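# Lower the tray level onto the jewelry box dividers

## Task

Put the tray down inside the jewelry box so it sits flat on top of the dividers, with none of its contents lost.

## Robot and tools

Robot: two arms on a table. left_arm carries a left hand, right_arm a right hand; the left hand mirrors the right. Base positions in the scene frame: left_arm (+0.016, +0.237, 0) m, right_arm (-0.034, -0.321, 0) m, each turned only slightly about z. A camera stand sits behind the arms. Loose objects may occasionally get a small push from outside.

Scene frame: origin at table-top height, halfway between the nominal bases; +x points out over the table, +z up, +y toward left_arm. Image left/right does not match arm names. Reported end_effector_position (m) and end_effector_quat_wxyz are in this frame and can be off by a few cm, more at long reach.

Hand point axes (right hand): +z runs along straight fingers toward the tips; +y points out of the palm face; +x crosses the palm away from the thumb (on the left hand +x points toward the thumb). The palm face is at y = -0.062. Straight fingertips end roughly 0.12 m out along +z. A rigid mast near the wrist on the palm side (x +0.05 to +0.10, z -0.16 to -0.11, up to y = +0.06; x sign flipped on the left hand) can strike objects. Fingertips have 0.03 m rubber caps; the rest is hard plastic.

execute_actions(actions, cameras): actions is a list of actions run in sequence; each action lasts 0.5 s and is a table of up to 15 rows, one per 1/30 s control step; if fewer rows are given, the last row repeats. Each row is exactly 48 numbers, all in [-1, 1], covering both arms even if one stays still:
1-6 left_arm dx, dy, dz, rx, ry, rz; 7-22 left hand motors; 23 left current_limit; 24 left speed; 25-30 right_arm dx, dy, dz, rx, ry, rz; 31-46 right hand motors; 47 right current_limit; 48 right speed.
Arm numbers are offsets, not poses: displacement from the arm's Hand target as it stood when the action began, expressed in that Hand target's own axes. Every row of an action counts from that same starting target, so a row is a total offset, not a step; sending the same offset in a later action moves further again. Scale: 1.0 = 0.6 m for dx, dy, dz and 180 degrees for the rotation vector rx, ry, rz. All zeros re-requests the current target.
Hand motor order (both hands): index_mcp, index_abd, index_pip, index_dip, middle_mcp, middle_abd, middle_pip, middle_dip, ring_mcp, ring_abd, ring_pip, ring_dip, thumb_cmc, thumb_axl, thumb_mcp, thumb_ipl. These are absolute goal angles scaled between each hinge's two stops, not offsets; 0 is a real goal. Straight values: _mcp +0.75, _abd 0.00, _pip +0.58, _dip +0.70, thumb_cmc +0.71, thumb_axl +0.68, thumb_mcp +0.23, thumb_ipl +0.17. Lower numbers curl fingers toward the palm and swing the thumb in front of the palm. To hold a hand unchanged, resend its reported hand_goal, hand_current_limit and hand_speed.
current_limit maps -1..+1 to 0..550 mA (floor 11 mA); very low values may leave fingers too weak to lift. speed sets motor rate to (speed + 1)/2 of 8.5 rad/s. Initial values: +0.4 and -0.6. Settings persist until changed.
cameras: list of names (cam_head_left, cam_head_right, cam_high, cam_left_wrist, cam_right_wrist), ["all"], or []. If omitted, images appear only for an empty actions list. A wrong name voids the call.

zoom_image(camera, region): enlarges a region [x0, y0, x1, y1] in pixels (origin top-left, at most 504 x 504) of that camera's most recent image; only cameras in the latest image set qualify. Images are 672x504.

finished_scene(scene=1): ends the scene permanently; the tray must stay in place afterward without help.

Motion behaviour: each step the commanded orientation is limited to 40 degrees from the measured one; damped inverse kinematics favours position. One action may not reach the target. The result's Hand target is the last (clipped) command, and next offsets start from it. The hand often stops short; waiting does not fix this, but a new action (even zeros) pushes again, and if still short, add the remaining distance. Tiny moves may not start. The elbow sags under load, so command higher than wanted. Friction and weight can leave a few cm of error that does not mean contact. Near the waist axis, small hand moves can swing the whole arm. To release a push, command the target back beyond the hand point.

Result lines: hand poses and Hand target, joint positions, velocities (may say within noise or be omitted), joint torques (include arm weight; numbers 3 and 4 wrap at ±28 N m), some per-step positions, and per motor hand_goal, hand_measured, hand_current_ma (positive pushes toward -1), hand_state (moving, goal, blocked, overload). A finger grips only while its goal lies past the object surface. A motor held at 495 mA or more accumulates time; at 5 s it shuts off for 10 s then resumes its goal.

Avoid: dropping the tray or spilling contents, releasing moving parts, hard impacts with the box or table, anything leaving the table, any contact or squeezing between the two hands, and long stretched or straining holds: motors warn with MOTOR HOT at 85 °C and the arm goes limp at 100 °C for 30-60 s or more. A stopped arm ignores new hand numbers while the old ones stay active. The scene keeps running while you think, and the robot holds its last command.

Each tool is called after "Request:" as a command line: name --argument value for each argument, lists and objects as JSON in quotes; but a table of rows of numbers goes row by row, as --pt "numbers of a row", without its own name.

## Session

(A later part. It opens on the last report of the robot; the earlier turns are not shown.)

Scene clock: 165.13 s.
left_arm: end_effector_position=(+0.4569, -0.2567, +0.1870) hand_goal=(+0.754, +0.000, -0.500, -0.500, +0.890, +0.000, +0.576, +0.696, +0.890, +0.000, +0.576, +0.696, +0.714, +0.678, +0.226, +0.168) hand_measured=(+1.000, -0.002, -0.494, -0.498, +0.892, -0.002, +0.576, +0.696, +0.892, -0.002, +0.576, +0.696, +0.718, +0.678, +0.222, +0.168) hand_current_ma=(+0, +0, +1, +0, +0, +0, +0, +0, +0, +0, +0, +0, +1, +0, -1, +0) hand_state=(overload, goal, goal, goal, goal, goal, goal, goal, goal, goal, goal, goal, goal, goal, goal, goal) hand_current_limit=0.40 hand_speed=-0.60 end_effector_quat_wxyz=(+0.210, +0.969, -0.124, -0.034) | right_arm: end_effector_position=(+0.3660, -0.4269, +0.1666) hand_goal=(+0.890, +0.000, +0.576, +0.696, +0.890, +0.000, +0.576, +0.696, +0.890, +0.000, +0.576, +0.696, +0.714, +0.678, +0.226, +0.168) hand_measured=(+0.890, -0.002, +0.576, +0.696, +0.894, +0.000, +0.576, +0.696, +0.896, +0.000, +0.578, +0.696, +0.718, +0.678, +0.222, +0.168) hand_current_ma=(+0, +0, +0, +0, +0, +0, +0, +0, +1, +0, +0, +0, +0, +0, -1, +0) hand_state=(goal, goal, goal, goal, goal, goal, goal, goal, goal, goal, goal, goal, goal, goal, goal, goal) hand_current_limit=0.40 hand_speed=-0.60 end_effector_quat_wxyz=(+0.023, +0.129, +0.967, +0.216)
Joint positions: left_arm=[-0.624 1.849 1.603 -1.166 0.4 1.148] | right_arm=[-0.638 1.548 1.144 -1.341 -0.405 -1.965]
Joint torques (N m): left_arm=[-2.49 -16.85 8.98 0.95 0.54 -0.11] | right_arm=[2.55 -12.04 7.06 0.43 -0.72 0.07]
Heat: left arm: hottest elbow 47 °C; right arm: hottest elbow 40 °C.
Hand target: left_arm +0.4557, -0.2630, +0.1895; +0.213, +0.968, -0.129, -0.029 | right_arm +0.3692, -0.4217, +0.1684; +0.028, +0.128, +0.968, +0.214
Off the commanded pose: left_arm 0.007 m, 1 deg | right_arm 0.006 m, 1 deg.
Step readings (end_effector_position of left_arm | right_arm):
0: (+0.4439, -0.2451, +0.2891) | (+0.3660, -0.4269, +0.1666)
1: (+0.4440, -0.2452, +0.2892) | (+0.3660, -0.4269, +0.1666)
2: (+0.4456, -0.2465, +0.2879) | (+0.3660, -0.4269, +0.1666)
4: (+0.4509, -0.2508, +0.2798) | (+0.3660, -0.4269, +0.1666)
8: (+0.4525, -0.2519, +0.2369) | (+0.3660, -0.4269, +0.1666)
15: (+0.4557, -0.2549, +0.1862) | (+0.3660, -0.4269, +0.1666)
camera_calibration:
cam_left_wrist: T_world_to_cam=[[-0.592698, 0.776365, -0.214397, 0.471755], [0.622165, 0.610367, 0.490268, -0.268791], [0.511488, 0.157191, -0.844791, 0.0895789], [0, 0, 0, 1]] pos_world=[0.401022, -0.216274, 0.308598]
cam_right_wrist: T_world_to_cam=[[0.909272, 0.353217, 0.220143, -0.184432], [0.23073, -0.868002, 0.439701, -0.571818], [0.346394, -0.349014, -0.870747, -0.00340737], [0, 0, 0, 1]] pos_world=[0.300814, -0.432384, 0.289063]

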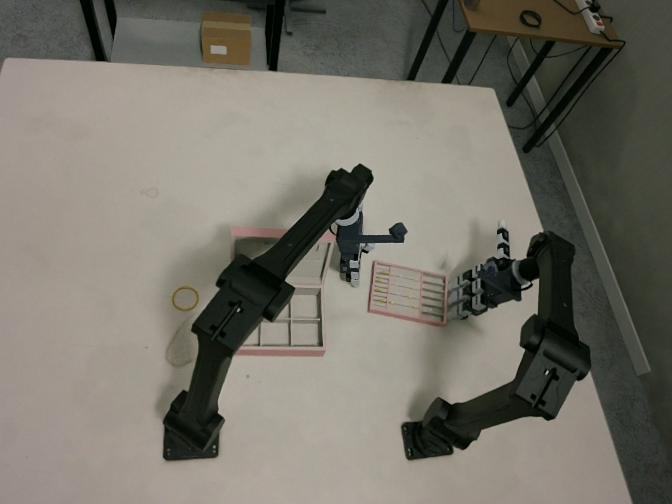

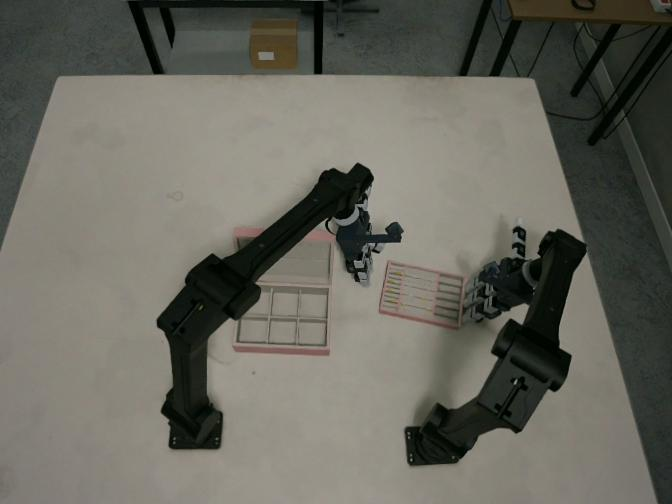

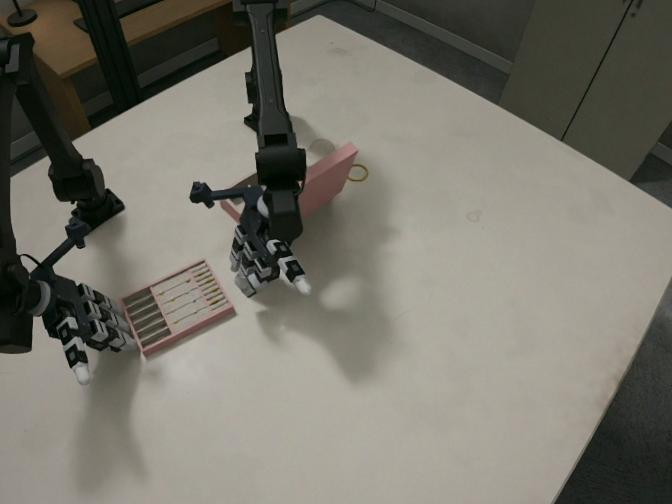

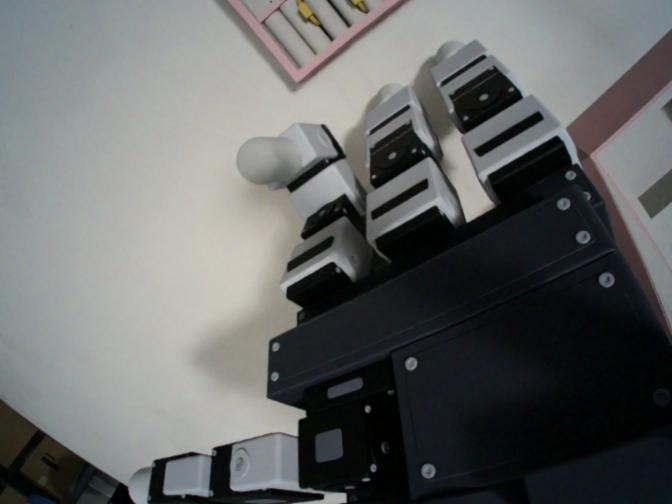

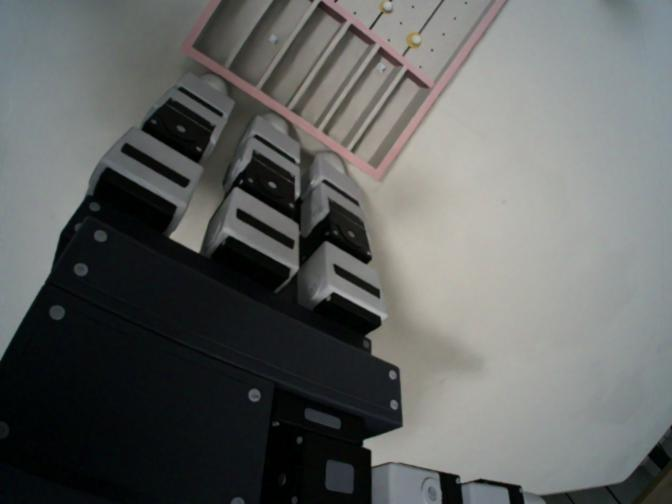

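Request:
execute_actions --actions '[[[-0.0232,-0.0162,0.0357,0,0,0,0.754,0,-0.5,-0.5,0.89,0,0.576,0.696,0.89,0,0.576,0.696,0.714,0.678,0.226,0.168,0.4,-0.6,0,0,0,0,0,0,0.89,0,0.576,0.696,0.89,0,0.576,0.696,0.89,0,0.576,0.696,0.714,0.678,0.226,0.168,0.4,-0.6]]]' --cameras '["cam_head_left","cam_head_right","cam_high","cam_left_wrist"]'

Request:
zoom_image --camera "cam_high" --region '[100, 220, 320, 385]'

Request:
zoom_image --camera "cam_head_right" --region '[325, 225, 405, 295]'

Request:
zoom_image --camera "cam_head_left" --region '[325, 225, 405, 295]'

Scene clock: 168.17 s.
left_arm: end_effector_position=(+0.4491, -0.2577, +0.1736) hand_goal=(+0.754, +0.000, -0.500, -0.500, +0.890, +0.000, +0.576, +0.696, +0.890, +0.000, +0.576, +0.696, +0.714, +0.678, +0.226, +0.168) hand_measured=(+1.000, -0.002, -0.494, -0.498, +0.892, +0.004, +0.578, +0.698, +0.892, -0.002, +0.576, +0.696, +0.718, +0.678, +0.222, +0.168) hand_current_ma=(+0, +0, +1, +0, +0, +1, +0, +0, +0, +0, +0, +0, +1, +0, -1, +0) hand_state=(overload, goal, goal, goal, goal, goal, goal, goal, goal, goal, goal, goal, goal, goal, goal, goal) hand_current_limit=0.40 hand_speed=-0.60 end_effector_quat_wxyz=(+0.217, +0.967, -0.129, -0.024) | right_arm: end_effector_position=(+0.3660, -0.4269, +0.1666) hand_goal=(+0.890, +0.000, +0.576, +0.696, +0.890, +0.000, +0.576, +0.696, +0.890, +0.000, +0.576, +0.696, +0.714, +0.678, +0.226, +0.168) hand_measured=(+0.890, -0.002, +0.576, +0.696, +0.894, +0.000, +0.576, +0.696, +0.896, +0.000, +0.578, +0.696, +0.718, +0.678, +0.222, +0.168) hand_current_ma=(+0, +0, +0, +0, +0, +0, +0, +0, +1, +0, +0, +0, +0, +0, -1, +0) hand_state=(goal, goal, goal, goal, goal, goal, goal, goal, goal, goal, goal, goal, goal, goal, goal, goal) hand_current_limit=0.40 hand_speed=-0.60 end_effector_quat_wxyz=(+0.023, +0.129, +0.967, +0.216)
Joint positions: left_arm=[-0.632 1.835 1.539 -1.09 0.401 1.146] | right_arm=[-0.638 1.548 1.144 -1.341 -0.405 -1.965]
Joint torques (N m): left_arm=[-2.2 -17.08 7.41 1.24 0.48 -0.19] | right_arm=[2.55 -11.99 7.06 0.43 -0.72 0.07]
Heat: left arm: hottest elbow 46 °C; right arm: hottest elbow 40 °C.
Hand target: left_arm +0.4420, -0.2595, +0.1661; +0.213, +0.968, -0.129, -0.029 | right_arm +0.3692, -0.4217, +0.1684; +0.028, +0.128, +0.968, +0.214
Off the commanded pose: left_arm 0.010 m, 1 deg | right_arm 0.006 m, 1 deg.
Step readings (end_effector_position of left_arm | right_arm):
0: (+0.4569, -0.2567, +0.1870) | (+0.3660, -0.4269, +0.1666)
1: (+0.4570, -0.2568, +0.1870) | (+0.3660, -0.4269, +0.1666)
2: (+0.4570, -0.2571, +0.1860) | (+0.3660, -0.4269, +0.1666)
4: (+0.4558, -0.2587, +0.1829) | (+0.3660, -0.4269, +0.1666)
8: (+0.4515, -0.2573, +0.1733) | (+0.3660, -0.4269, +0.1666)
15: (+0.4494, -0.2577, +0.1738) | (+0.3660, -0.4269, +0.1666)
camera_calibration:
cam_left_wrist: T_world_to_cam=[[-0.583512, 0.776157, -0.238944, 0.465113], [0.616459, 0.614869, 0.491848, -0.253389], [0.528671, 0.1397, -0.837252, 0.0688852], [0, 0, 0, 1]] pos_world=[0.391186, -0.214823, 0.293439]
Images, in order (width x height): cam_head_left 672x504, cam_head_right 672x504, cam_high 672x504, cam_left_wrist 672x504.

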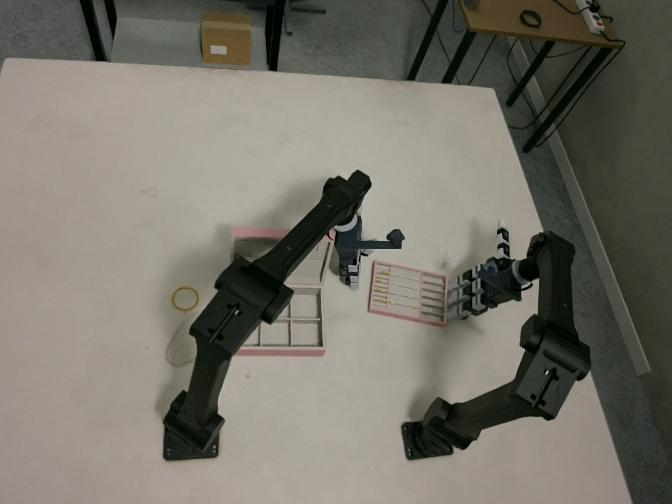

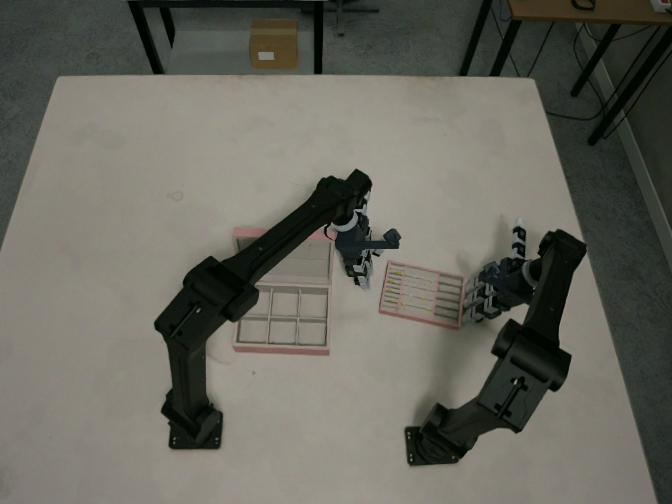

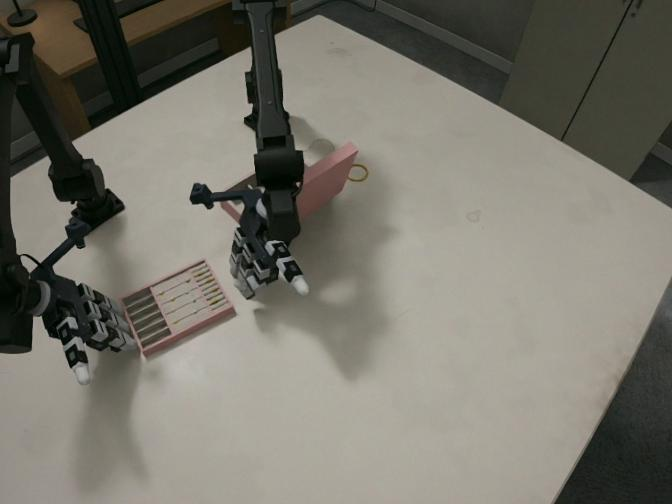

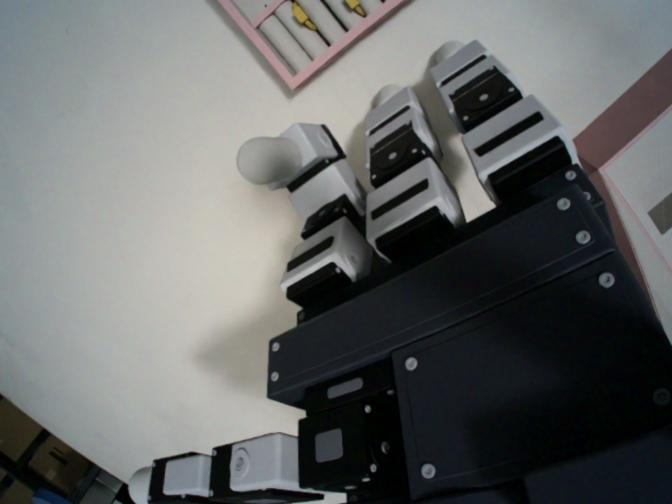

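Scaled by 2.291 from the camera's 672x504 image, which has a finer 960x720 frame.

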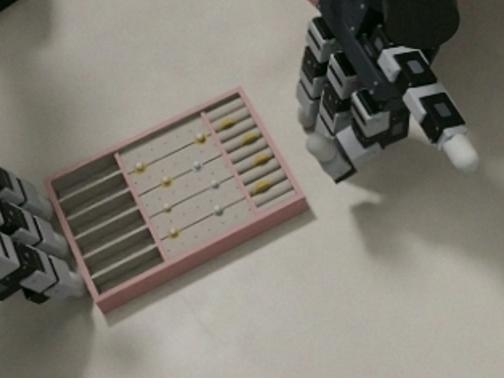

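Scaled by 6.300 from the camera's 672x504 image, which has a finer 960x720 frame.

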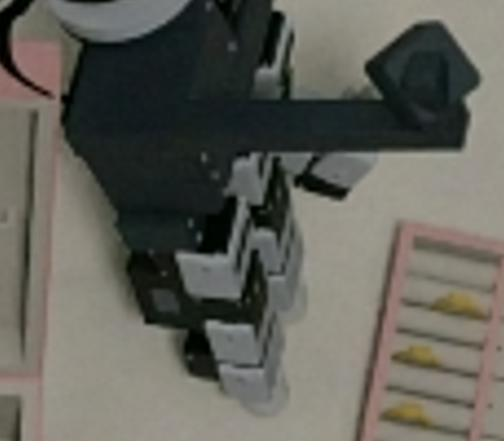

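Scaled by 6.300 from the camera's 672x504 image, which has a finer 960x720 frame.

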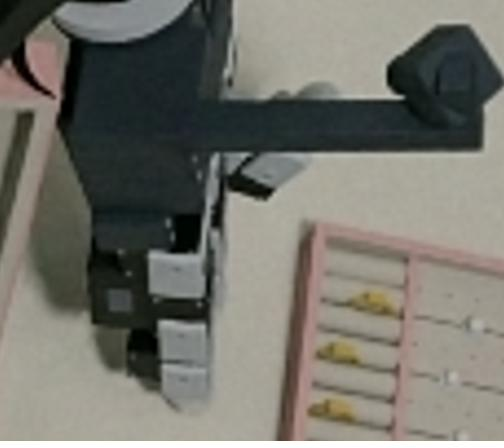

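Request:
execute_actions --actions '[[[0.0026,0.038,0.0178,0,0,0,0.754,0,-0.5,-0.5,0.89,0,0.576,0.696,0.89,0,0.576,0.696,0.714,0.678,0.226,0.168,0.4,-0.6,0,0,0,0,0,0,0.89,0,0.576,0.696,0.89,0,0.576,0.696,0.89,0,0.576,0.696,0.714,0.678,0.226,0.168,0.4,-0.6]]]' --cameras '["cam_high","cam_left_wrist"]'

Request:
zoom_image --camera "cam_high" --region '[100, 220, 320, 385]'

Scene clock: 172.90 s.
left_arm: end_effector_position=(+0.4373, -0.2734, +0.1732) hand_goal=(+0.754, +0.000, -0.500, -0.500, +0.890, +0.000, +0.576, +0.696, +0.890, +0.000, +0.576, +0.696, +0.714, +0.678, +0.226, +0.168) hand_measured=(+1.000, -0.002, -0.494, -0.498, +0.894, +0.002, +0.580, +0.698, +0.892, -0.002, +0.576, +0.696, +0.718, +0.678, +0.222, +0.168) hand_current_ma=(+0, +0, +1, +0, +1, +1, +0, +0, +0, +0, +0, +0, +1, +0, -2, +0) hand_state=(overload, goal, goal, goal, goal, moving, goal, goal, goal, goal, goal, goal, goal, goal, goal, goal) hand_current_limit=0.40 hand_speed=-0.60 end_effector_quat_wxyz=(+0.215, +0.968, -0.128, -0.025) | right_arm: end_effector_position=(+0.3660, -0.4269, +0.1666) hand_goal=(+0.890, +0.000, +0.576, +0.696, +0.890, +0.000, +0.576, +0.696, +0.890, +0.000, +0.576, +0.696, +0.714, +0.678, +0.226, +0.168) hand_measured=(+0.890, -0.002, +0.576, +0.696, +0.894, +0.000, +0.576, +0.696, +0.896, +0.000, +0.578, +0.696, +0.718, +0.678, +0.222, +0.168) hand_current_ma=(+0, +0, +0, +0, +0, +0, +0, +0, +1, +0, +0, +0, +0, +0, -1, +0) hand_state=(goal, goal, goal, goal, goal, goal, goal, goal, goal, goal, goal, goal, goal, goal, goal, goal) hand_current_limit=0.40 hand_speed=-0.60 end_effector_quat_wxyz=(+0.023, +0.129, +0.967, +0.216)
Joint positions: left_arm=[-0.668 1.835 1.539 -1.079 0.393 1.107] | right_arm=[-0.638 1.548 1.144 -1.341 -0.405 -1.965]
Joint torques (N m): left_arm=[-2.26 -14.1 10.1 0.87 0.42 -0.18] | right_arm=[2.55 -11.99 7.06 0.43 -0.72 0.07]
Heat: left arm: hottest elbow 46 °C; right arm: hottest elbow 40 °C.
Hand target: left_arm +0.4370, -0.2842, +0.1660; +0.213, +0.968, -0.129, -0.029 | right_arm +0.3692, -0.4217, +0.1684; +0.028, +0.128, +0.968, +0.214
Off the commanded pose: left_arm 0.013 m, 0 deg | right_arm 0.006 m, 1 deg.
Step readings (end_effector_position of left_arm | right_arm):
0: (+0.4491, -0.2577, +0.1736) | (+0.3660, -0.4269, +0.1666)
1: (+0.4492, -0.2577, +0.1736) | (+0.3660, -0.4269, +0.1666)
2: (+0.4489, -0.2582, +0.1735) | (+0.3660, -0.4269, +0.1666)
4: (+0.4482, -0.2598, +0.1730) | (+0.3660, -0.4269, +0.1666)
8: (+0.4436, -0.2660, +0.1729) | (+0.3660, -0.4269, +0.1666)
15: (+0.4377, -0.2726, +0.1732) | (+0.3660, -0.4269, +0.1666)
camera_calibration:
cam_left_wrist: T_world_to_cam=[[-0.585102, 0.776266, -0.234664, 0.470203], [0.617005, 0.613903, 0.49237, -0.236874], [0.526271, 0.143298, -0.838155, 0.0791956], [0, 0, 0, 1]] pos_world=[0.37959, -0.230933, 0.293348]
Images, in order (width x height): cam_high 672x504, cam_left_wrist 672x504.

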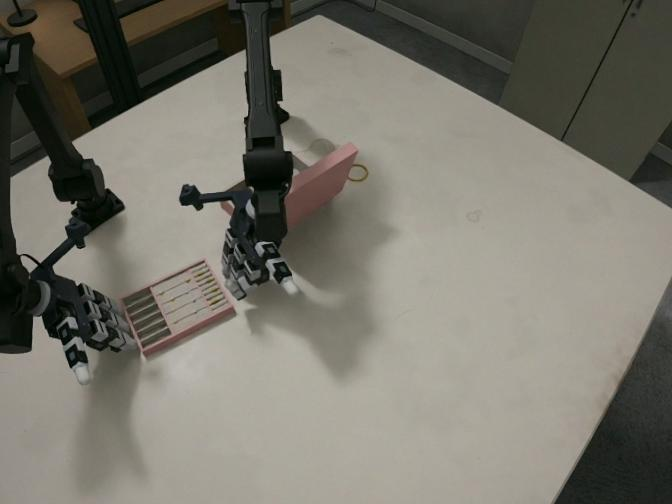

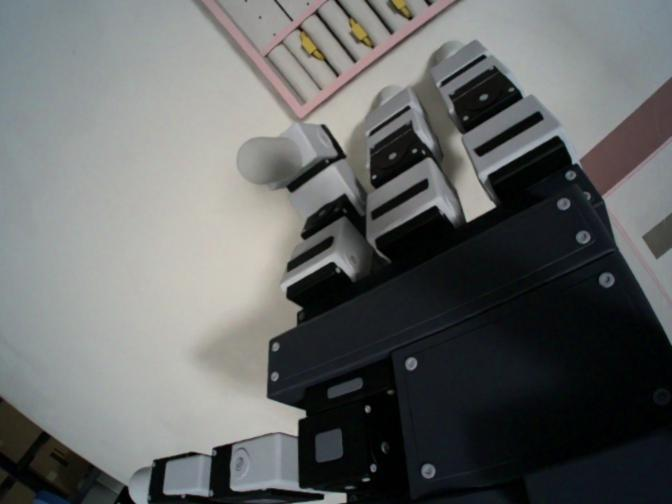

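Scaled by 2.291 from the camera's 672x504 image, which has a finer 960x720 frame.

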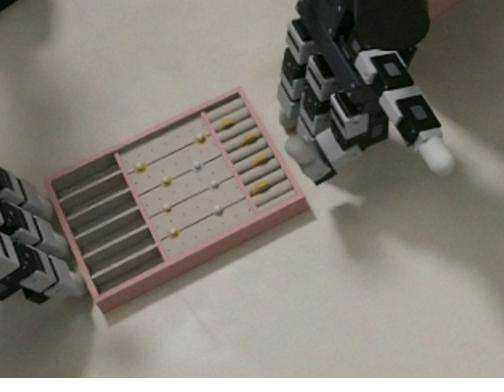

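Request:
execute_actions --actions '[[[0.004,0.025,-0.0032,0,0,0,0.754,0,-0.5,-0.5,0.89,0,0.576,0.696,0.89,0,0.576,0.696,0.714,0.678,0.226,0.168,0.4,-0.6,0,0,0,0,0,0,0.89,0,0.576,0.696,0.89,0,0.576,0.696,0.89,0,0.576,0.696,0.714,0.678,0.226,0.168,0.4,-0.6]]]' --cameras '["cam_high","cam_left_wrist"]'

Request:
zoom_image --camera "cam_high" --region '[100, 220, 320, 385]'

Scene clock: 176.40 s.
left_arm: end_effector_position=(+0.4292, -0.2829, +0.1739) hand_goal=(+0.754, +0.000, -0.500, -0.500, +0.890, +0.000, +0.576, +0.696, +0.890, +0.000, +0.576, +0.696, +0.714, +0.678, +0.226, +0.168) hand_measured=(+1.000, -0.002, -0.494, -0.498, +0.898, +0.006, +0.580, +0.698, +0.892, -0.002, +0.576, +0.696, +0.718, +0.678, +0.222, +0.168) hand_current_ma=(+0, +0, +1, +0, +3, +1, +1, +1, +0, +0, +0, +0, +1, +0, -2, +0) hand_state=(overload, goal, goal, goal, goal, goal, goal, goal, goal, goal, goal, goal, goal, goal, goal, goal) hand_current_limit=0.40 hand_speed=-0.60 end_effector_quat_wxyz=(+0.213, +0.968, -0.129, -0.029) | right_arm: end_effector_position=(+0.3660, -0.4269, +0.1666) hand_goal=(+0.890, +0.000, +0.576, +0.696, +0.890, +0.000, +0.576, +0.696, +0.890, +0.000, +0.576, +0.696, +0.714, +0.678, +0.226, +0.168) hand_measured=(+0.890, -0.002, +0.576, +0.696, +0.894, +0.000, +0.576, +0.696, +0.896, +0.000, +0.578, +0.696, +0.718, +0.678, +0.222, +0.168) hand_current_ma=(+0, +0, +0, +0, +0, +0, +0, +0, +1, +0, +0, +0, +0, +0, -1, +0) hand_state=(goal, goal, goal, goal, goal, goal, goal, goal, goal, goal, goal, goal, goal, goal, goal, goal) hand_current_limit=0.40 hand_speed=-0.60 end_effector_quat_wxyz=(+0.023, +0.129, +0.967, +0.216)
Joint positions: left_arm=[-0.689 1.837 1.546 -1.085 0.389 1.087] | right_arm=[-0.638 1.548 1.144 -1.341 -0.405 -1.965]
Joint torques (N m): left_arm=[-2.2 -14.45 12.12 0.4 0.46 -0.16] | right_arm=[2.55 -12.04 7.06 0.43 -0.72 0.07]
Heat: left arm: hottest elbow 46 °C; right arm: hottest elbow 40 °C.
Hand target: left_arm +0.4361, -0.2971, +0.1741; +0.213, +0.968, -0.129, -0.029 | right_arm +0.3692, -0.4217, +0.1684; +0.028, +0.128, +0.968, +0.214
Off the commanded pose: left_arm 0.016 m, 0 deg | right_arm 0.006 m, 1 deg.
Step readings (end_effector_position of left_arm | right_arm):
0: (+0.4373, -0.2734, +0.1732) | (+0.3660, -0.4269, +0.1666)
1: (+0.4373, -0.2734, +0.1732) | (+0.3660, -0.4269, +0.1666)
2: (+0.4373, -0.2735, +0.1732) | (+0.3660, -0.4269, +0.1666)
4: (+0.4371, -0.2743, +0.1732) | (+0.3660, -0.4269, +0.1666)
8: (+0.4345, -0.2778, +0.1741) | (+0.3660, -0.4269, +0.1666)
15: (+0.4290, -0.2828, +0.1739) | (+0.3660, -0.4269, +0.1666)
camera_calibration:
cam_left_wrist: T_world_to_cam=[[-0.58425, 0.77926, -0.22673, 0.472158], [0.621703, 0.609317, 0.492156, -0.229616], [0.521668, 0.146583, -0.840461, 0.0887687], [0, 0, 0, 1]] pos_world=[0.372303, -0.241037, 0.294666]
Images, in order (width x height): cam_high 672x504, cam_left_wrist 672x504.

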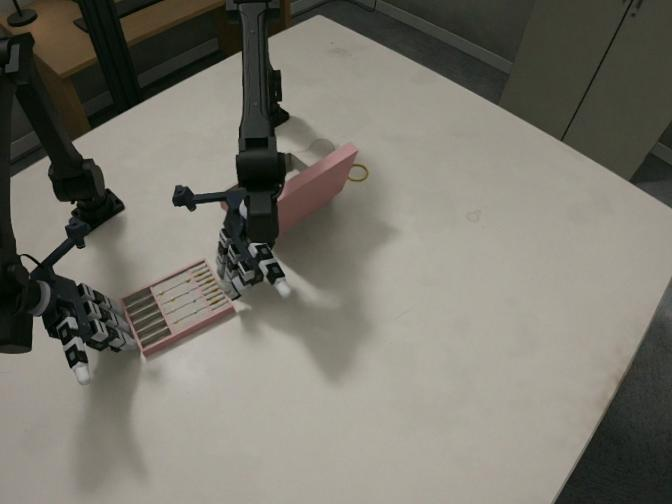

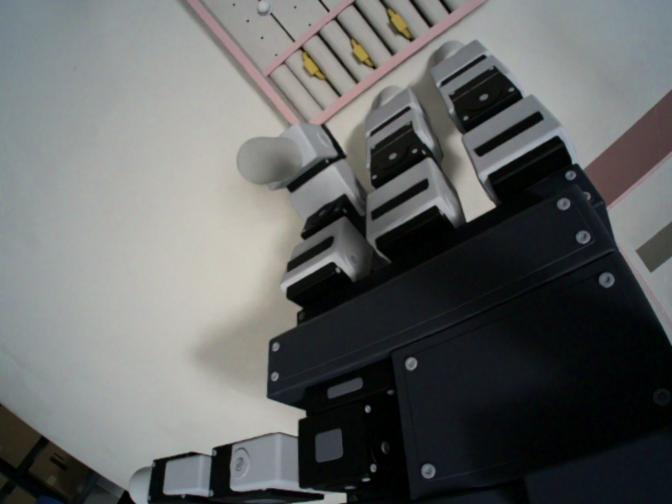

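Scaled by 2.291 from the camera's 672x504 image, which has a finer 960x720 frame.

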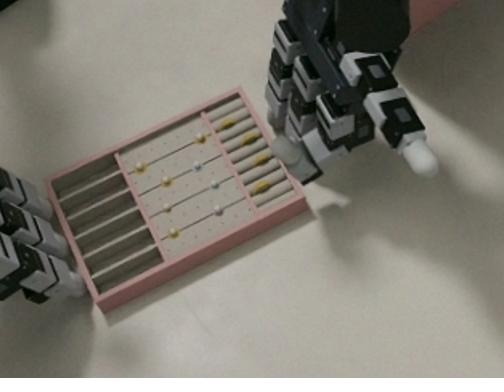

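Request:
execute_actions --actions '[[[-0.0067,-0.0108,-0.0052,0,0,0,0.754,0,-0.5,-0.5,0.85,0,0.576,0.696,0.85,0,0.576,0.696,0.714,0.678,0.226,0.168,0.4,-0.9,0,0,0,0,0,0,0.87,0,0.576,0.696,0.87,0,0.576,0.696,0.87,0,0.576,0.696,0.714,0.678,0.226,0.168,0.4,-0.9]]]' --cameras '["cam_left_wrist","cam_right_wrist"]'

Scene clock: 181.60 s.
left_arm: end_effector_position=(+0.4291, -0.2828, +0.1736) hand_goal=(+0.754, +0.000, -0.500, -0.500, +0.850, +0.000, +0.576, +0.696, +0.850, +0.000, +0.576, +0.696, +0.714, +0.678, +0.226, +0.168) hand_measured=(+1.000, -0.002, -0.494, -0.498, +0.860, +0.004, +0.580, +0.698, +0.856, -0.002, +0.576, +0.696, +0.718, +0.678, +0.222, +0.168) hand_current_ma=(+0, +0, +1, +0, +4, +0, +1, +0, +2, +0, +0, +0, +1, +0, -2, +0) hand_state=(overload, goal, goal, goal, goal, goal, goal, goal, goal, goal, goal, goal, goal, goal, goal, goal) hand_current_limit=0.40 hand_speed=-0.90 end_effector_quat_wxyz=(+0.213, +0.968, -0.128, -0.029) | right_arm: end_effector_position=(+0.3660, -0.4269, +0.1666) hand_goal=(+0.870, +0.000, +0.576, +0.696, +0.870, +0.000, +0.576, +0.696, +0.870, +0.000, +0.576, +0.696, +0.714, +0.678, +0.226, +0.168) hand_measured=(+0.876, -0.002, +0.576, +0.696, +0.876, +0.000, +0.576, +0.696, +0.880, +0.000, +0.578, +0.696, +0.718, +0.678, +0.222, +0.168) hand_current_ma=(+1, +0, +0, +0, +1, +0, +0, +0, +2, +0, +0, +0, +0, +0, -1, +0) hand_state=(goal, goal, goal, goal, goal, goal, goal, goal, goal, goal, goal, goal, goal, goal, goal, goal) hand_current_limit=0.40 hand_speed=-0.90 end_effector_quat_wxyz=(+0.023, +0.129, +0.967, +0.216)
Joint positions: left_arm=[-0.689 1.838 1.546 -1.086 0.389 1.087] | right_arm=[-0.638 1.548 1.144 -1.341 -0.405 -1.965]
Joint torques (N m): left_arm=[-1.9 -14.74 10.71 0.62 0.48 -0.13] | right_arm=[2.55 -12.04 7.06 0.43 -0.73 0.07]
Heat: left arm: hottest elbow 46 °C; right arm: hottest elbow 40 °C.
Hand target: left_arm +0.4341, -0.2891, +0.1742; +0.213, +0.968, -0.129, -0.029 | right_arm +0.3692, -0.4217, +0.1684; +0.028, +0.128, +0.968, +0.214
Off the commanded pose: left_arm 0.008 m, 0 deg | right_arm 0.006 m, 1 deg.
Step readings (end_effector_position of left_arm | right_arm):
0: (+0.4292, -0.2829, +0.1739) | (+0.3660, -0.4269, +0.1666)
1: (+0.4292, -0.2829, +0.1739) | (+0.3660, -0.4269, +0.1666)
2: (+0.4292, -0.2829, +0.1739) | (+0.3660, -0.4269, +0.1666)
4: (+0.4292, -0.2829, +0.1739) | (+0.3660, -0.4269, +0.1666)
8: (+0.4291, -0.2828, +0.1736) | (+0.3660, -0.4269, +0.1666)
15: (+0.4291, -0.2828, +0.1736) | (+0.3660, -0.4269, +0.1666)
camera_calibration:
cam_left_wrist: T_world_to_cam=[[-0.585044, 0.779067, -0.225338, 0.471993], [0.621881, 0.609298, 0.491955, -0.229543], [0.520564, 0.147682, -0.840954, 0.0892879], [0, 0, 0, 1]] pos_world=[0.372405, -0.24104, 0.29437]
cam_right_wrist: T_world_to_cam=[[0.909272, 0.353217, 0.220143, -0.184432], [0.23073, -0.868002, 0.439701, -0.571818], [0.346394, -0.349014, -0.870747, -0.00340737], [0, 0, 0, 1]] pos_world=[0.300814, -0.432384, 0.289063]
Images, in order (width x height): cam_left_wrist 672x504, cam_right_wrist 672x504.

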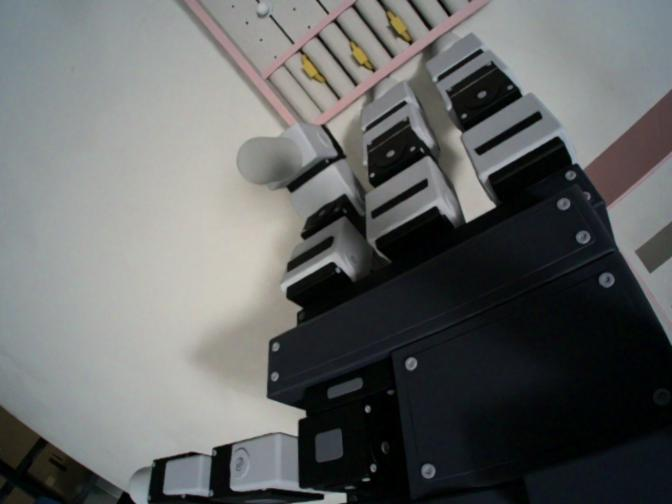

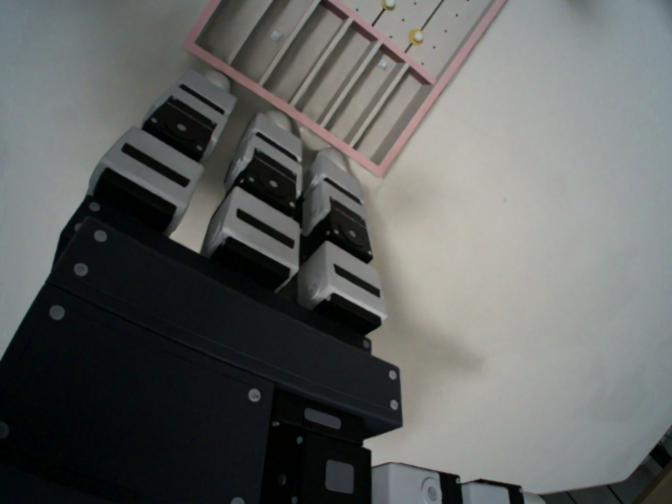

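Request:
execute_actions --actions '[[[0,0,0,0,0,0,0.754,0,-0.5,-0.5,0.8,0,0.576,0.696,0.8,0,0.576,0.696,0.714,0.678,0.226,0.168,0.4,-0.9,0,0,0,0,0,0,0.84,0,0.576,0.696,0.84,0,0.576,0.696,0.84,0,0.576,0.696,0.714,0.678,0.226,0.168,0.4,-0.9]]]' --cameras '["cam_left_wrist","cam_right_wrist"]'

Scene clock: 183.47 s.
left_arm: end_effector_position=(+0.4293, -0.2818, +0.1725) hand_goal=(+0.754, +0.000, -0.500, -0.500, +0.800, +0.000, +0.576, +0.696, +0.800, +0.000, +0.576, +0.696, +0.714, +0.678, +0.226, +0.168) hand_measured=(+1.000, -0.002, -0.494, -0.498, +0.840, +0.004, +0.584, +0.698, +0.834, -0.002, +0.584, +0.698, +0.718, +0.678, +0.222, +0.168) hand_current_ma=(+0, +0, +1, +0, +47, +0, +2, +0, +37, +0, +3, +0, +1, +0, -2, +0) hand_state=(overload, goal, goal, goal, blocked, goal, goal, goal, blocked, goal, goal, goal, goal, goal, goal, goal) hand_current_limit=0.40 hand_speed=-0.90 end_effector_quat_wxyz=(+0.209, +0.969, -0.128, -0.029) | right_arm: end_effector_position=(+0.3662, -0.4274, +0.1662) hand_goal=(+0.840, +0.000, +0.576, +0.696, +0.840, +0.000, +0.576, +0.696, +0.840, +0.000, +0.576, +0.696, +0.714, +0.678, +0.226, +0.168) hand_measured=(+0.860, -0.002, +0.578, +0.696, +0.864, +0.000, +0.580, +0.698, +0.870, +0.000, +0.582, +0.698, +0.718, +0.678, +0.222, +0.168) hand_current_ma=(+7, +0, +0, +0, +11, +0, +0, +0, +17, +0, +1, +0, +0, +0, -1, +0) hand_state=(goal, goal, goal, goal, blocked, goal, goal, goal, blocked, goal, goal, goal, goal, goal, goal, goal) hand_current_limit=0.40 hand_speed=-0.90 end_effector_quat_wxyz=(+0.024, +0.129, +0.968, +0.215)
Joint positions: left_arm=[-0.689 1.838 1.546 -1.089 0.383 1.087] | right_arm=[-0.638 1.548 1.144 -1.338 -0.403 -1.965]
Joint torques (N m): left_arm=[-2.26 -14.39 10.37 0.57 0.75 -0.11] | right_arm=[2.55 -12.04 7.06 0.34 -0.8 0.07]
Heat: left arm: hottest elbow 46 °C; right arm: hottest elbow 40 °C.
Hand target: left_arm +0.4341, -0.2891, +0.1742; +0.213, +0.968, -0.129, -0.029 | right_arm +0.3692, -0.4217, +0.1684; +0.028, +0.128, +0.968, +0.214
Off the commanded pose: left_arm 0.009 m, 1 deg | right_arm 0.007 m, 0 deg.
Step readings (end_effector_position of left_arm | right_arm):
0: (+0.4291, -0.2828, +0.1736) | (+0.3660, -0.4269, +0.1666)
1: (+0.4291, -0.2828, +0.1736) | (+0.3660, -0.4269, +0.1666)
2: (+0.4292, -0.2828, +0.1735) | (+0.3660, -0.4270, +0.1666)
4: (+0.4292, -0.2823, +0.1730) | (+0.3661, -0.4273, +0.1663)
8: (+0.4293, -0.2818, +0.1725) | (+0.3662, -0.4274, +0.1662)
15: (+0.4293, -0.2818, +0.1725) | (+0.3662, -0.4274, +0.1662)
camera_calibration:
cam_left_wrist: T_world_to_cam=[[-0.585697, 0.779866, -0.220836, 0.470779], [0.620509, 0.606713, 0.496858, -0.230637], [0.521467, 0.153978, -0.839263, 0.0892553], [0, 0, 0, 1]] pos_world=[0.372302, -0.240957, 0.293468]
cam_right_wrist: T_world_to_cam=[[0.908944, 0.354148, 0.220001, -0.183946], [0.230511, -0.866579, 0.442613, -0.571919], [0.347399, -0.351597, -0.869306, -0.00569748], [0, 0, 0, 1]] pos_world=[0.30101, -0.432472, 0.288654]
Images, in order (width x height): cam_left_wrist 672x504, cam_right_wrist 672x504.

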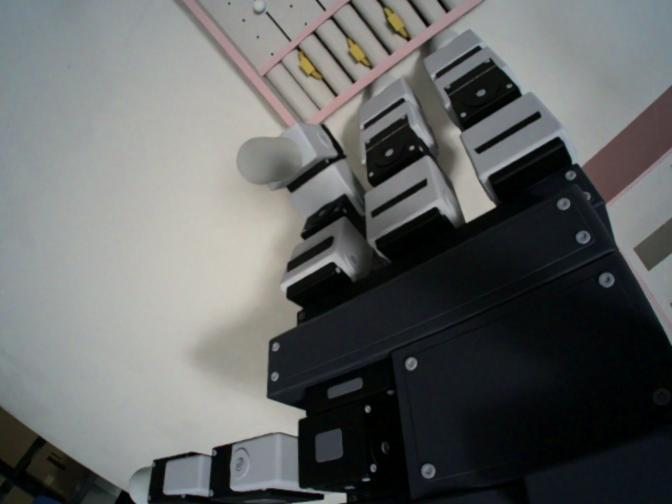

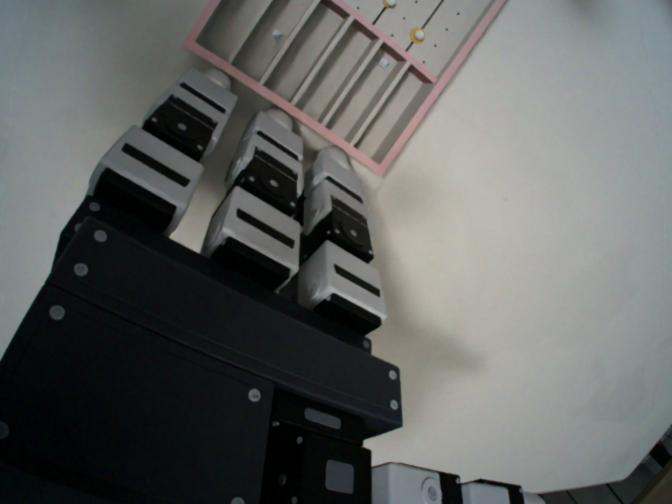

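Request:
execute_actions --actions '[[[0,0,0,0,0,0,0.754,0,-0.5,-0.5,0.7,0,0.576,0.696,0.7,0,0.576,0.696,0.714,0.678,0.226,0.168,0.6,-0.9,0,0,0,0,0,0,0.77,0,0.576,0.696,0.77,0,0.576,0.696,0.77,0,0.576,0.696,0.714,0.678,0.226,0.168,0.6,-0.9]]]' --cameras '["cam_left_wrist","cam_right_wrist"]'

Scene clock: 185.17 s.
left_arm: end_effector_position=(+0.4319, -0.2777, +0.1701) hand_goal=(+0.754, +0.000, -0.500, -0.500, +0.700, +0.000, +0.576, +0.696, +0.700, +0.000, +0.576, +0.696, +0.714, +0.678, +0.226, +0.168) hand_measured=(+1.000, -0.002, -0.494, -0.498, +0.782, +0.004, +0.596, +0.706, +0.776, -0.002, +0.598, +0.708, +0.718, +0.678, +0.222, +0.168) hand_current_ma=(+0, +0, +1, +0, +168, +0, +14, +4, +148, +0, +16, +6, +1, +0, -2, +0) hand_state=(overload, goal, goal, goal, blocked, goal, blocked, goal, blocked, goal, blocked, goal, goal, goal, goal, goal) hand_current_limit=0.60 hand_speed=-0.90 end_effector_quat_wxyz=(+0.202, +0.971, -0.124, -0.028) | right_arm: end_effector_position=(+0.3660, -0.4293, +0.1640) hand_goal=(+0.770, +0.000, +0.576, +0.696, +0.770, +0.000, +0.576, +0.696, +0.770, +0.000, +0.576, +0.696, +0.714, +0.678, +0.226, +0.168) hand_measured=(+0.818, -0.002, +0.590, +0.702, +0.822, +0.000, +0.590, +0.704, +0.828, +0.000, +0.592, +0.702, +0.718, +0.678, +0.222, +0.168) hand_current_ma=(+40, +0, +3, +1, +50, +0, +3, +1, +60, +0, +4, +1, +0, +0, -1, +0) hand_state=(blocked, goal, goal, goal, blocked, goal, goal, goal, blocked, goal, goal, goal, goal, goal, goal, goal) hand_current_limit=0.60 hand_speed=-0.90 end_effector_quat_wxyz=(+0.024, +0.128, +0.969, +0.208)
Joint positions: left_arm=[-0.684 1.838 1.546 -1.097 0.371 1.087] | right_arm=[-0.638 1.548 1.144 -1.332 -0.39 -1.965]
Joint torques (N m): left_arm=[-2.78 -15.33 10.39 0.85 1.31 -0.14] | right_arm=[2.49 -12.1 7.09 0.05 -1.36 0.07]
Heat: left arm: hottest elbow 46 °C; right arm: hottest elbow 40 °C.
Hand target: left_arm +0.4340, -0.2892, +0.1741; +0.213, +0.968, -0.129, -0.029 | right_arm +0.3692, -0.4217, +0.1684; +0.028, +0.128, +0.968, +0.214
Off the commanded pose: left_arm 0.012 m, 1 deg | right_arm 0.009 m, 1 deg.
Step readings (end_effector_position of left_arm | right_arm):
0: (+0.4293, -0.2818, +0.1725) | (+0.3662, -0.4274, +0.1662)
1: (+0.4293, -0.2818, +0.1725) | (+0.3662, -0.4274, +0.1662)
2: (+0.4293, -0.2817, +0.1723) | (+0.3661, -0.4276, +0.1659)
4: (+0.4294, -0.2812, +0.1718) | (+0.3659, -0.4281, +0.1652)
8: (+0.4304, -0.2795, +0.1708) | (+0.3658, -0.4291, +0.1641)
15: (+0.4319, -0.2777, +0.1701) | (+0.3660, -0.4293, +0.1640)
camera_calibration:
cam_left_wrist: T_world_to_cam=[[-0.590675, 0.778879, -0.210833, 0.468833], [0.615594, 0.603898, 0.506311, -0.233828], [0.521676, 0.169277, -0.836181, 0.0888935], [0, 0, 0, 1]] pos_world=[0.374498, -0.239003, 0.291566]
cam_right_wrist: T_world_to_cam=[[0.908648, 0.359181, 0.212951, -0.179178], [0.233384, -0.859744, 0.454283, -0.57259], [0.346253, -0.363084, -0.865031, -0.0134835], [0, 0, 0, 1]] pos_world=[0.301111, -0.432819, 0.28661]
Images, in order (width x height): cam_left_wrist 672x504, cam_right_wrist 672x504.

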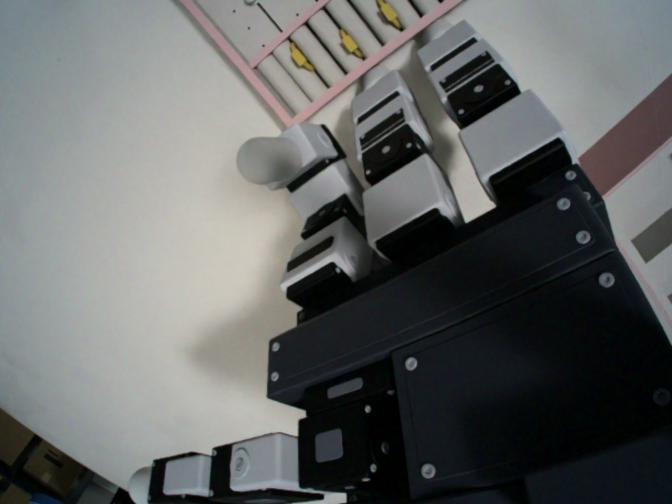

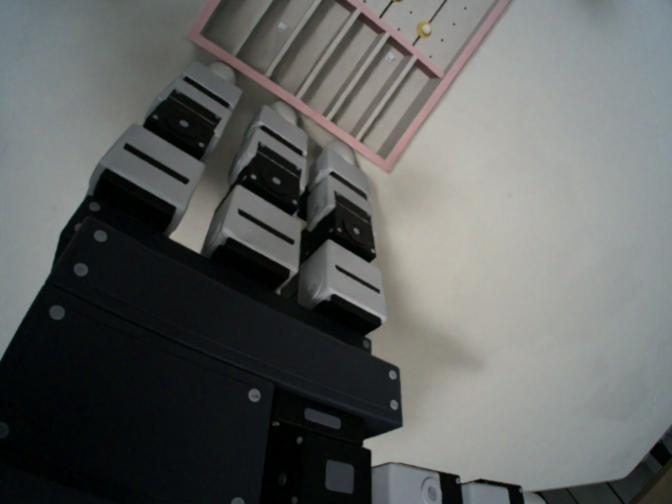

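Request:
execute_actions --actions '[[[0,0,0,0,0,0,0.754,0,-0.5,-0.5,0.64,0,0.576,0.696,0.64,0,0.576,0.696,0.714,0.678,0.226,0.168,0.6,-0.9,0,0,0,0,0,0,0.68,0,0.576,0.696,0.68,0,0.576,0.696,0.68,0,0.576,0.696,0.714,0.678,0.226,0.168,0.6,-0.9]]]' --cameras '["cam_left_wrist","cam_right_wrist"]'

Scene clock: 188.43 s.
left_arm: end_effector_position=(+0.4364, -0.2723, +0.1684) hand_goal=(+0.754, +0.000, -0.500, -0.500, +0.640, +0.000, +0.576, +0.696, +0.640, +0.000, +0.576, +0.696, +0.714, +0.678, +0.226, +0.168) hand_measured=(+1.000, -0.002, -0.494, -0.498, +0.750, +0.002, +0.604, +0.710, +0.748, -0.002, +0.610, +0.714, +0.718, +0.678, +0.222, +0.168) hand_current_ma=(+0, +0, +1, +0, +276, +0, +25, +8, +260, +0, +33, +12, +1, +0, -2, +0) hand_state=(overload, goal, goal, goal, blocked, goal, blocked, goal, blocked, goal, blocked, goal, goal, goal, goal, goal) hand_current_limit=0.60 hand_speed=-0.90 end_effector_quat_wxyz=(+0.197, +0.973, -0.119, -0.028) | right_arm: end_effector_position=(+0.3661, -0.4310, +0.1622) hand_goal=(+0.680, +0.000, +0.576, +0.696, +0.680, +0.000, +0.576, +0.696, +0.680, +0.000, +0.576, +0.696, +0.714, +0.678, +0.226, +0.168) hand_measured=(+0.754, -0.002, +0.600, +0.708, +0.758, +0.000, +0.598, +0.708, +0.762, +0.000, +0.600, +0.708, +0.718, +0.678, +0.222, +0.168) hand_current_ma=(+95, +0, +10, +3, +107, +0, +9, +3, +116, +0, +10, +2, +0, +0, -1, +0) hand_state=(blocked, goal, blocked, goal, blocked, goal, blocked, goal, blocked, goal, blocked, goal, goal, goal, goal, goal) hand_current_limit=0.60 hand_speed=-0.90 end_effector_quat_wxyz=(+0.024, +0.127, +0.971, +0.202)
Joint positions: left_arm=[-0.675 1.838 1.546 -1.103 0.363 1.088] | right_arm=[-0.638 1.548 1.144 -1.325 -0.379 -1.965]
Joint torques (N m): left_arm=[-2.67 -14.8 10.36 1.17 1.63 -0.12] | right_arm=[2.49 -12.04 7.1 -0.25 -1.81 0.06]
Heat: left arm: hottest elbow 46 °C; right arm: hottest elbow 39 °C.
Hand target: left_arm +0.4340, -0.2892, +0.1741; +0.213, +0.968, -0.129, -0.029 | right_arm +0.3692, -0.4217, +0.1684; +0.028, +0.128, +0.968, +0.214
Off the commanded pose: left_arm 0.018 m, 2 deg | right_arm 0.012 m, 2 deg.
Step readings (end_effector_position of left_arm | right_arm):
0: (+0.4319, -0.2777, +0.1701) | (+0.3660, -0.4293, +0.1640)
1: (+0.4320, -0.2777, +0.1700) | (+0.3660, -0.4293, +0.1640)
2: (+0.4320, -0.2776, +0.1698) | (+0.3659, -0.4295, +0.1638)
4: (+0.4323, -0.2770, +0.1694) | (+0.3659, -0.4300, +0.1632)
8: (+0.4345, -0.2743, +0.1686) | (+0.3660, -0.4309, +0.1623)
15: (+0.4364, -0.2723, +0.1684) | (+0.3661, -0.4310, +0.1622)
camera_calibration:
cam_left_wrist: T_world_to_cam=[[-0.598262, 0.775204, -0.202835, 0.467821], [0.609414, 0.604537, 0.512981, -0.237344], [0.520286, 0.183287, -0.834091, 0.0882683], [0, 0, 0, 1]] pos_world=[0.378595, -0.235352, 0.290267]
cam_right_wrist: T_world_to_cam=[[0.908144, 0.363415, 0.207856, -0.175367], [0.23514, -0.853533, 0.464963, -0.572922], [0.346387, -0.373378, -0.860584, -0.0208787], [0, 0, 0, 1]] pos_world=[0.301208, -0.433072, 0.284871]
Images, in order (width x height): cam_left_wrist 672x504, cam_right_wrist 672x504.

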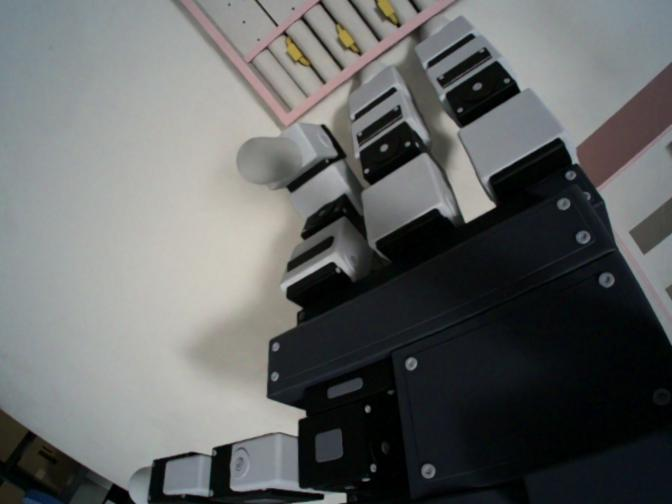

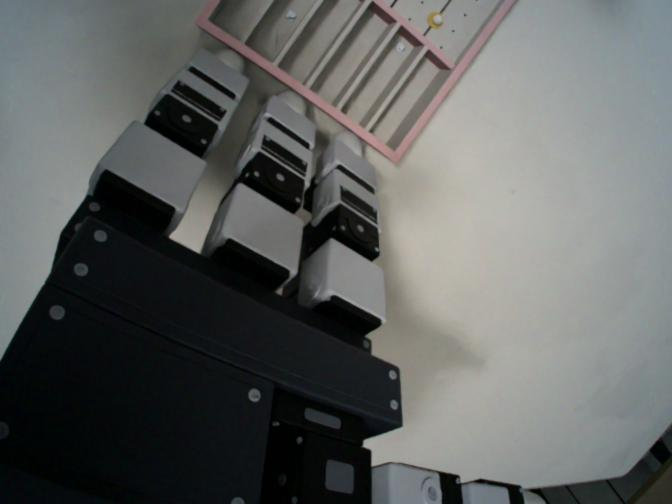

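Request:
execute_actions --actions '[[[0,0.0211,-0.0453,0,0,0,0.754,0,-0.5,-0.5,0.62,0,0.576,0.696,0.62,0,0.576,0.696,0.714,0.678,0.226,0.168,0.6,-0.9,0,0.0211,-0.0453,0,0,0,0.66,0,0.576,0.696,0.66,0,0.576,0.696,0.66,0,0.576,0.696,0.714,0.678,0.226,0.168,0.6,-0.9]]]' --cameras '["cam_high","cam_left_wrist","cam_right_wrist"]'

Request:
zoom_image --camera "cam_high" --region '[80, 210, 320, 390]'

Scene clock: 190.53 s.
left_arm: end_effector_position=(+0.4286, -0.2634, +0.1626) hand_goal=(+0.754, +0.000, -0.500, -0.500, +0.620, +0.000, +0.576, +0.696, +0.620, +0.000, +0.576, +0.696, +0.714, +0.678, +0.226, +0.168) hand_measured=(+1.000, -0.002, -0.494, -0.498, +0.724, +0.008, +0.606, +0.710, +0.718, +0.002, +0.610, +0.718, +0.718, +0.678, +0.222, +0.168) hand_current_ma=(+0, +0, +1, +0, +249, +3, +27, +8, +220, +0, +35, +15, +1, +0, -2, +0) hand_state=(overload, goal, goal, goal, blocked, goal, blocked, goal, blocked, goal, blocked, blocked, goal, goal, goal, goal) hand_current_limit=0.60 hand_speed=-0.90 end_effector_quat_wxyz=(+0.180, +0.976, -0.113, -0.051) | right_arm: end_effector_position=(+0.3593, -0.4263, +0.1825) hand_goal=(+0.660, +0.000, +0.576, +0.696, +0.660, +0.000, +0.576, +0.696, +0.660, +0.000, +0.576, +0.696, +0.714, +0.678, +0.226, +0.168) hand_measured=(+0.716, -0.002, +0.600, +0.708, +0.728, +0.000, +0.600, +0.708, +0.740, +0.000, +0.602, +0.708, +0.718, +0.678, +0.222, +0.168) hand_current_ma=(+55, +0, +10, +3, +83, +0, +9, +3, +109, +0, +11, +3, +0, +0, -1, +0) hand_state=(blocked, goal, blocked, goal, blocked, goal, blocked, goal, blocked, goal, blocked, goal, goal, goal, goal, goal) hand_current_limit=0.60 hand_speed=-0.90 end_effector_quat_wxyz=(+0.019, +0.128, +0.970, +0.204)
Joint positions: left_arm=[-0.673 1.838 1.546 -1.163 0.359 1.088] | right_arm=[-0.638 1.512 1.16 -1.386 -0.378 -1.965]
Joint torques (N m): left_arm=[-3.49 -17.14 13.5 0.53 1.82 -0.07] | right_arm=[2.55 -11.22 9.66 -1.03 -1.88 0.07]
Heat: left arm: hottest elbow 46 °C; right arm: hottest elbow 39 °C.
Hand target: left_arm +0.4340, -0.2893, +0.2040; +0.213, +0.968, -0.129, -0.029 | right_arm +0.3691, -0.4216, +0.1983; +0.028, +0.128, +0.968, +0.214
Off the commanded pose: left_arm 0.049 m, 5 deg | right_arm 0.019 m, 2 deg.
Step readings (end_effector_position of left_arm | right_arm):
0: (+0.4364, -0.2723, +0.1684) | (+0.3661, -0.4310, +0.1622)
1: (+0.4363, -0.2722, +0.1683) | (+0.3661, -0.4310, +0.1622)
2: (+0.4356, -0.2713, +0.1676) | (+0.3660, -0.4310, +0.1625)
4: (+0.4333, -0.2687, +0.1657) | (+0.3638, -0.4295, +0.1645)
8: (+0.4300, -0.2646, +0.1634) | (+0.3595, -0.4266, +0.1731)
15: (+0.4287, -0.2636, +0.1627) | (+0.3595, -0.4264, +0.1824)
camera_calibration:
cam_left_wrist: T_world_to_cam=[[-0.607709, 0.780793, -0.145096, 0.45126], [0.629987, 0.585207, 0.510538, -0.24843], [0.483536, 0.21885, -0.847525, 0.113249], [0, 0, 0, 1]] pos_world=[0.375982, -0.231742, 0.28829]
cam_right_wrist: T_world_to_cam=[[0.909864, 0.36256, 0.201738, -0.174943], [0.239284, -0.855749, 0.458735, -0.578029], [0.338956, -0.369113, -0.86537, 0.00604242], [0, 0, 0, 1]] pos_world=[0.295439, -0.42899, 0.305683]
Images, in order (width x height): cam_high 672x504, cam_left_wrist 672x504, cam_right_wrist 672x504.

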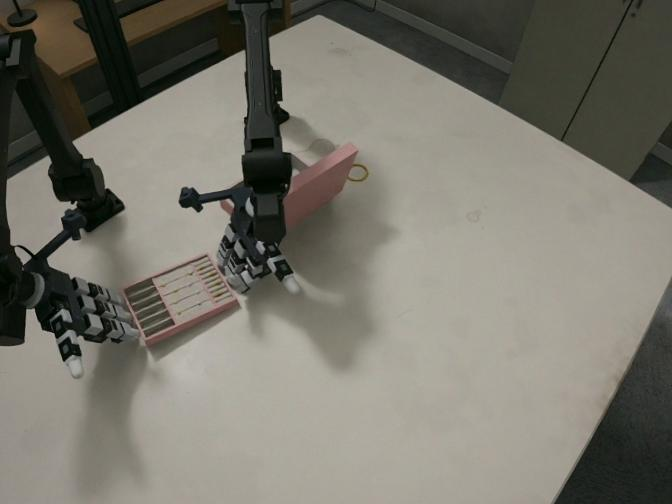

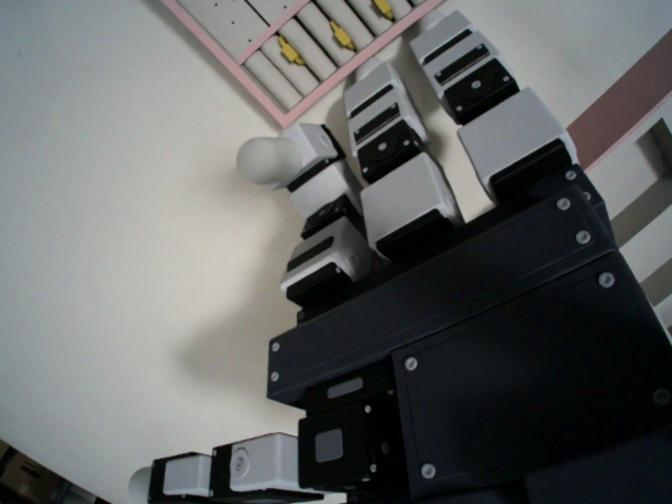

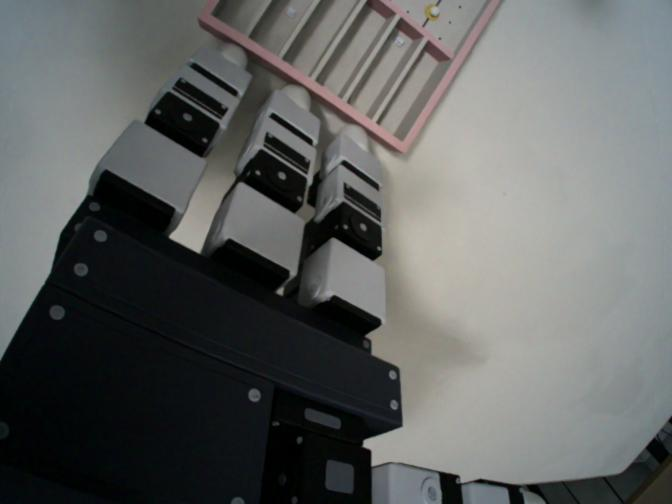

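Scaled by 2.100 from the camera's 672x504 image, which has a finer 960x720 frame.

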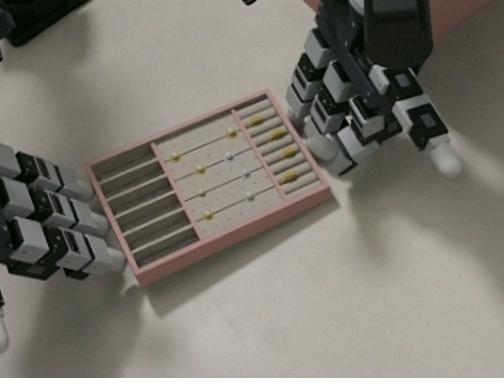

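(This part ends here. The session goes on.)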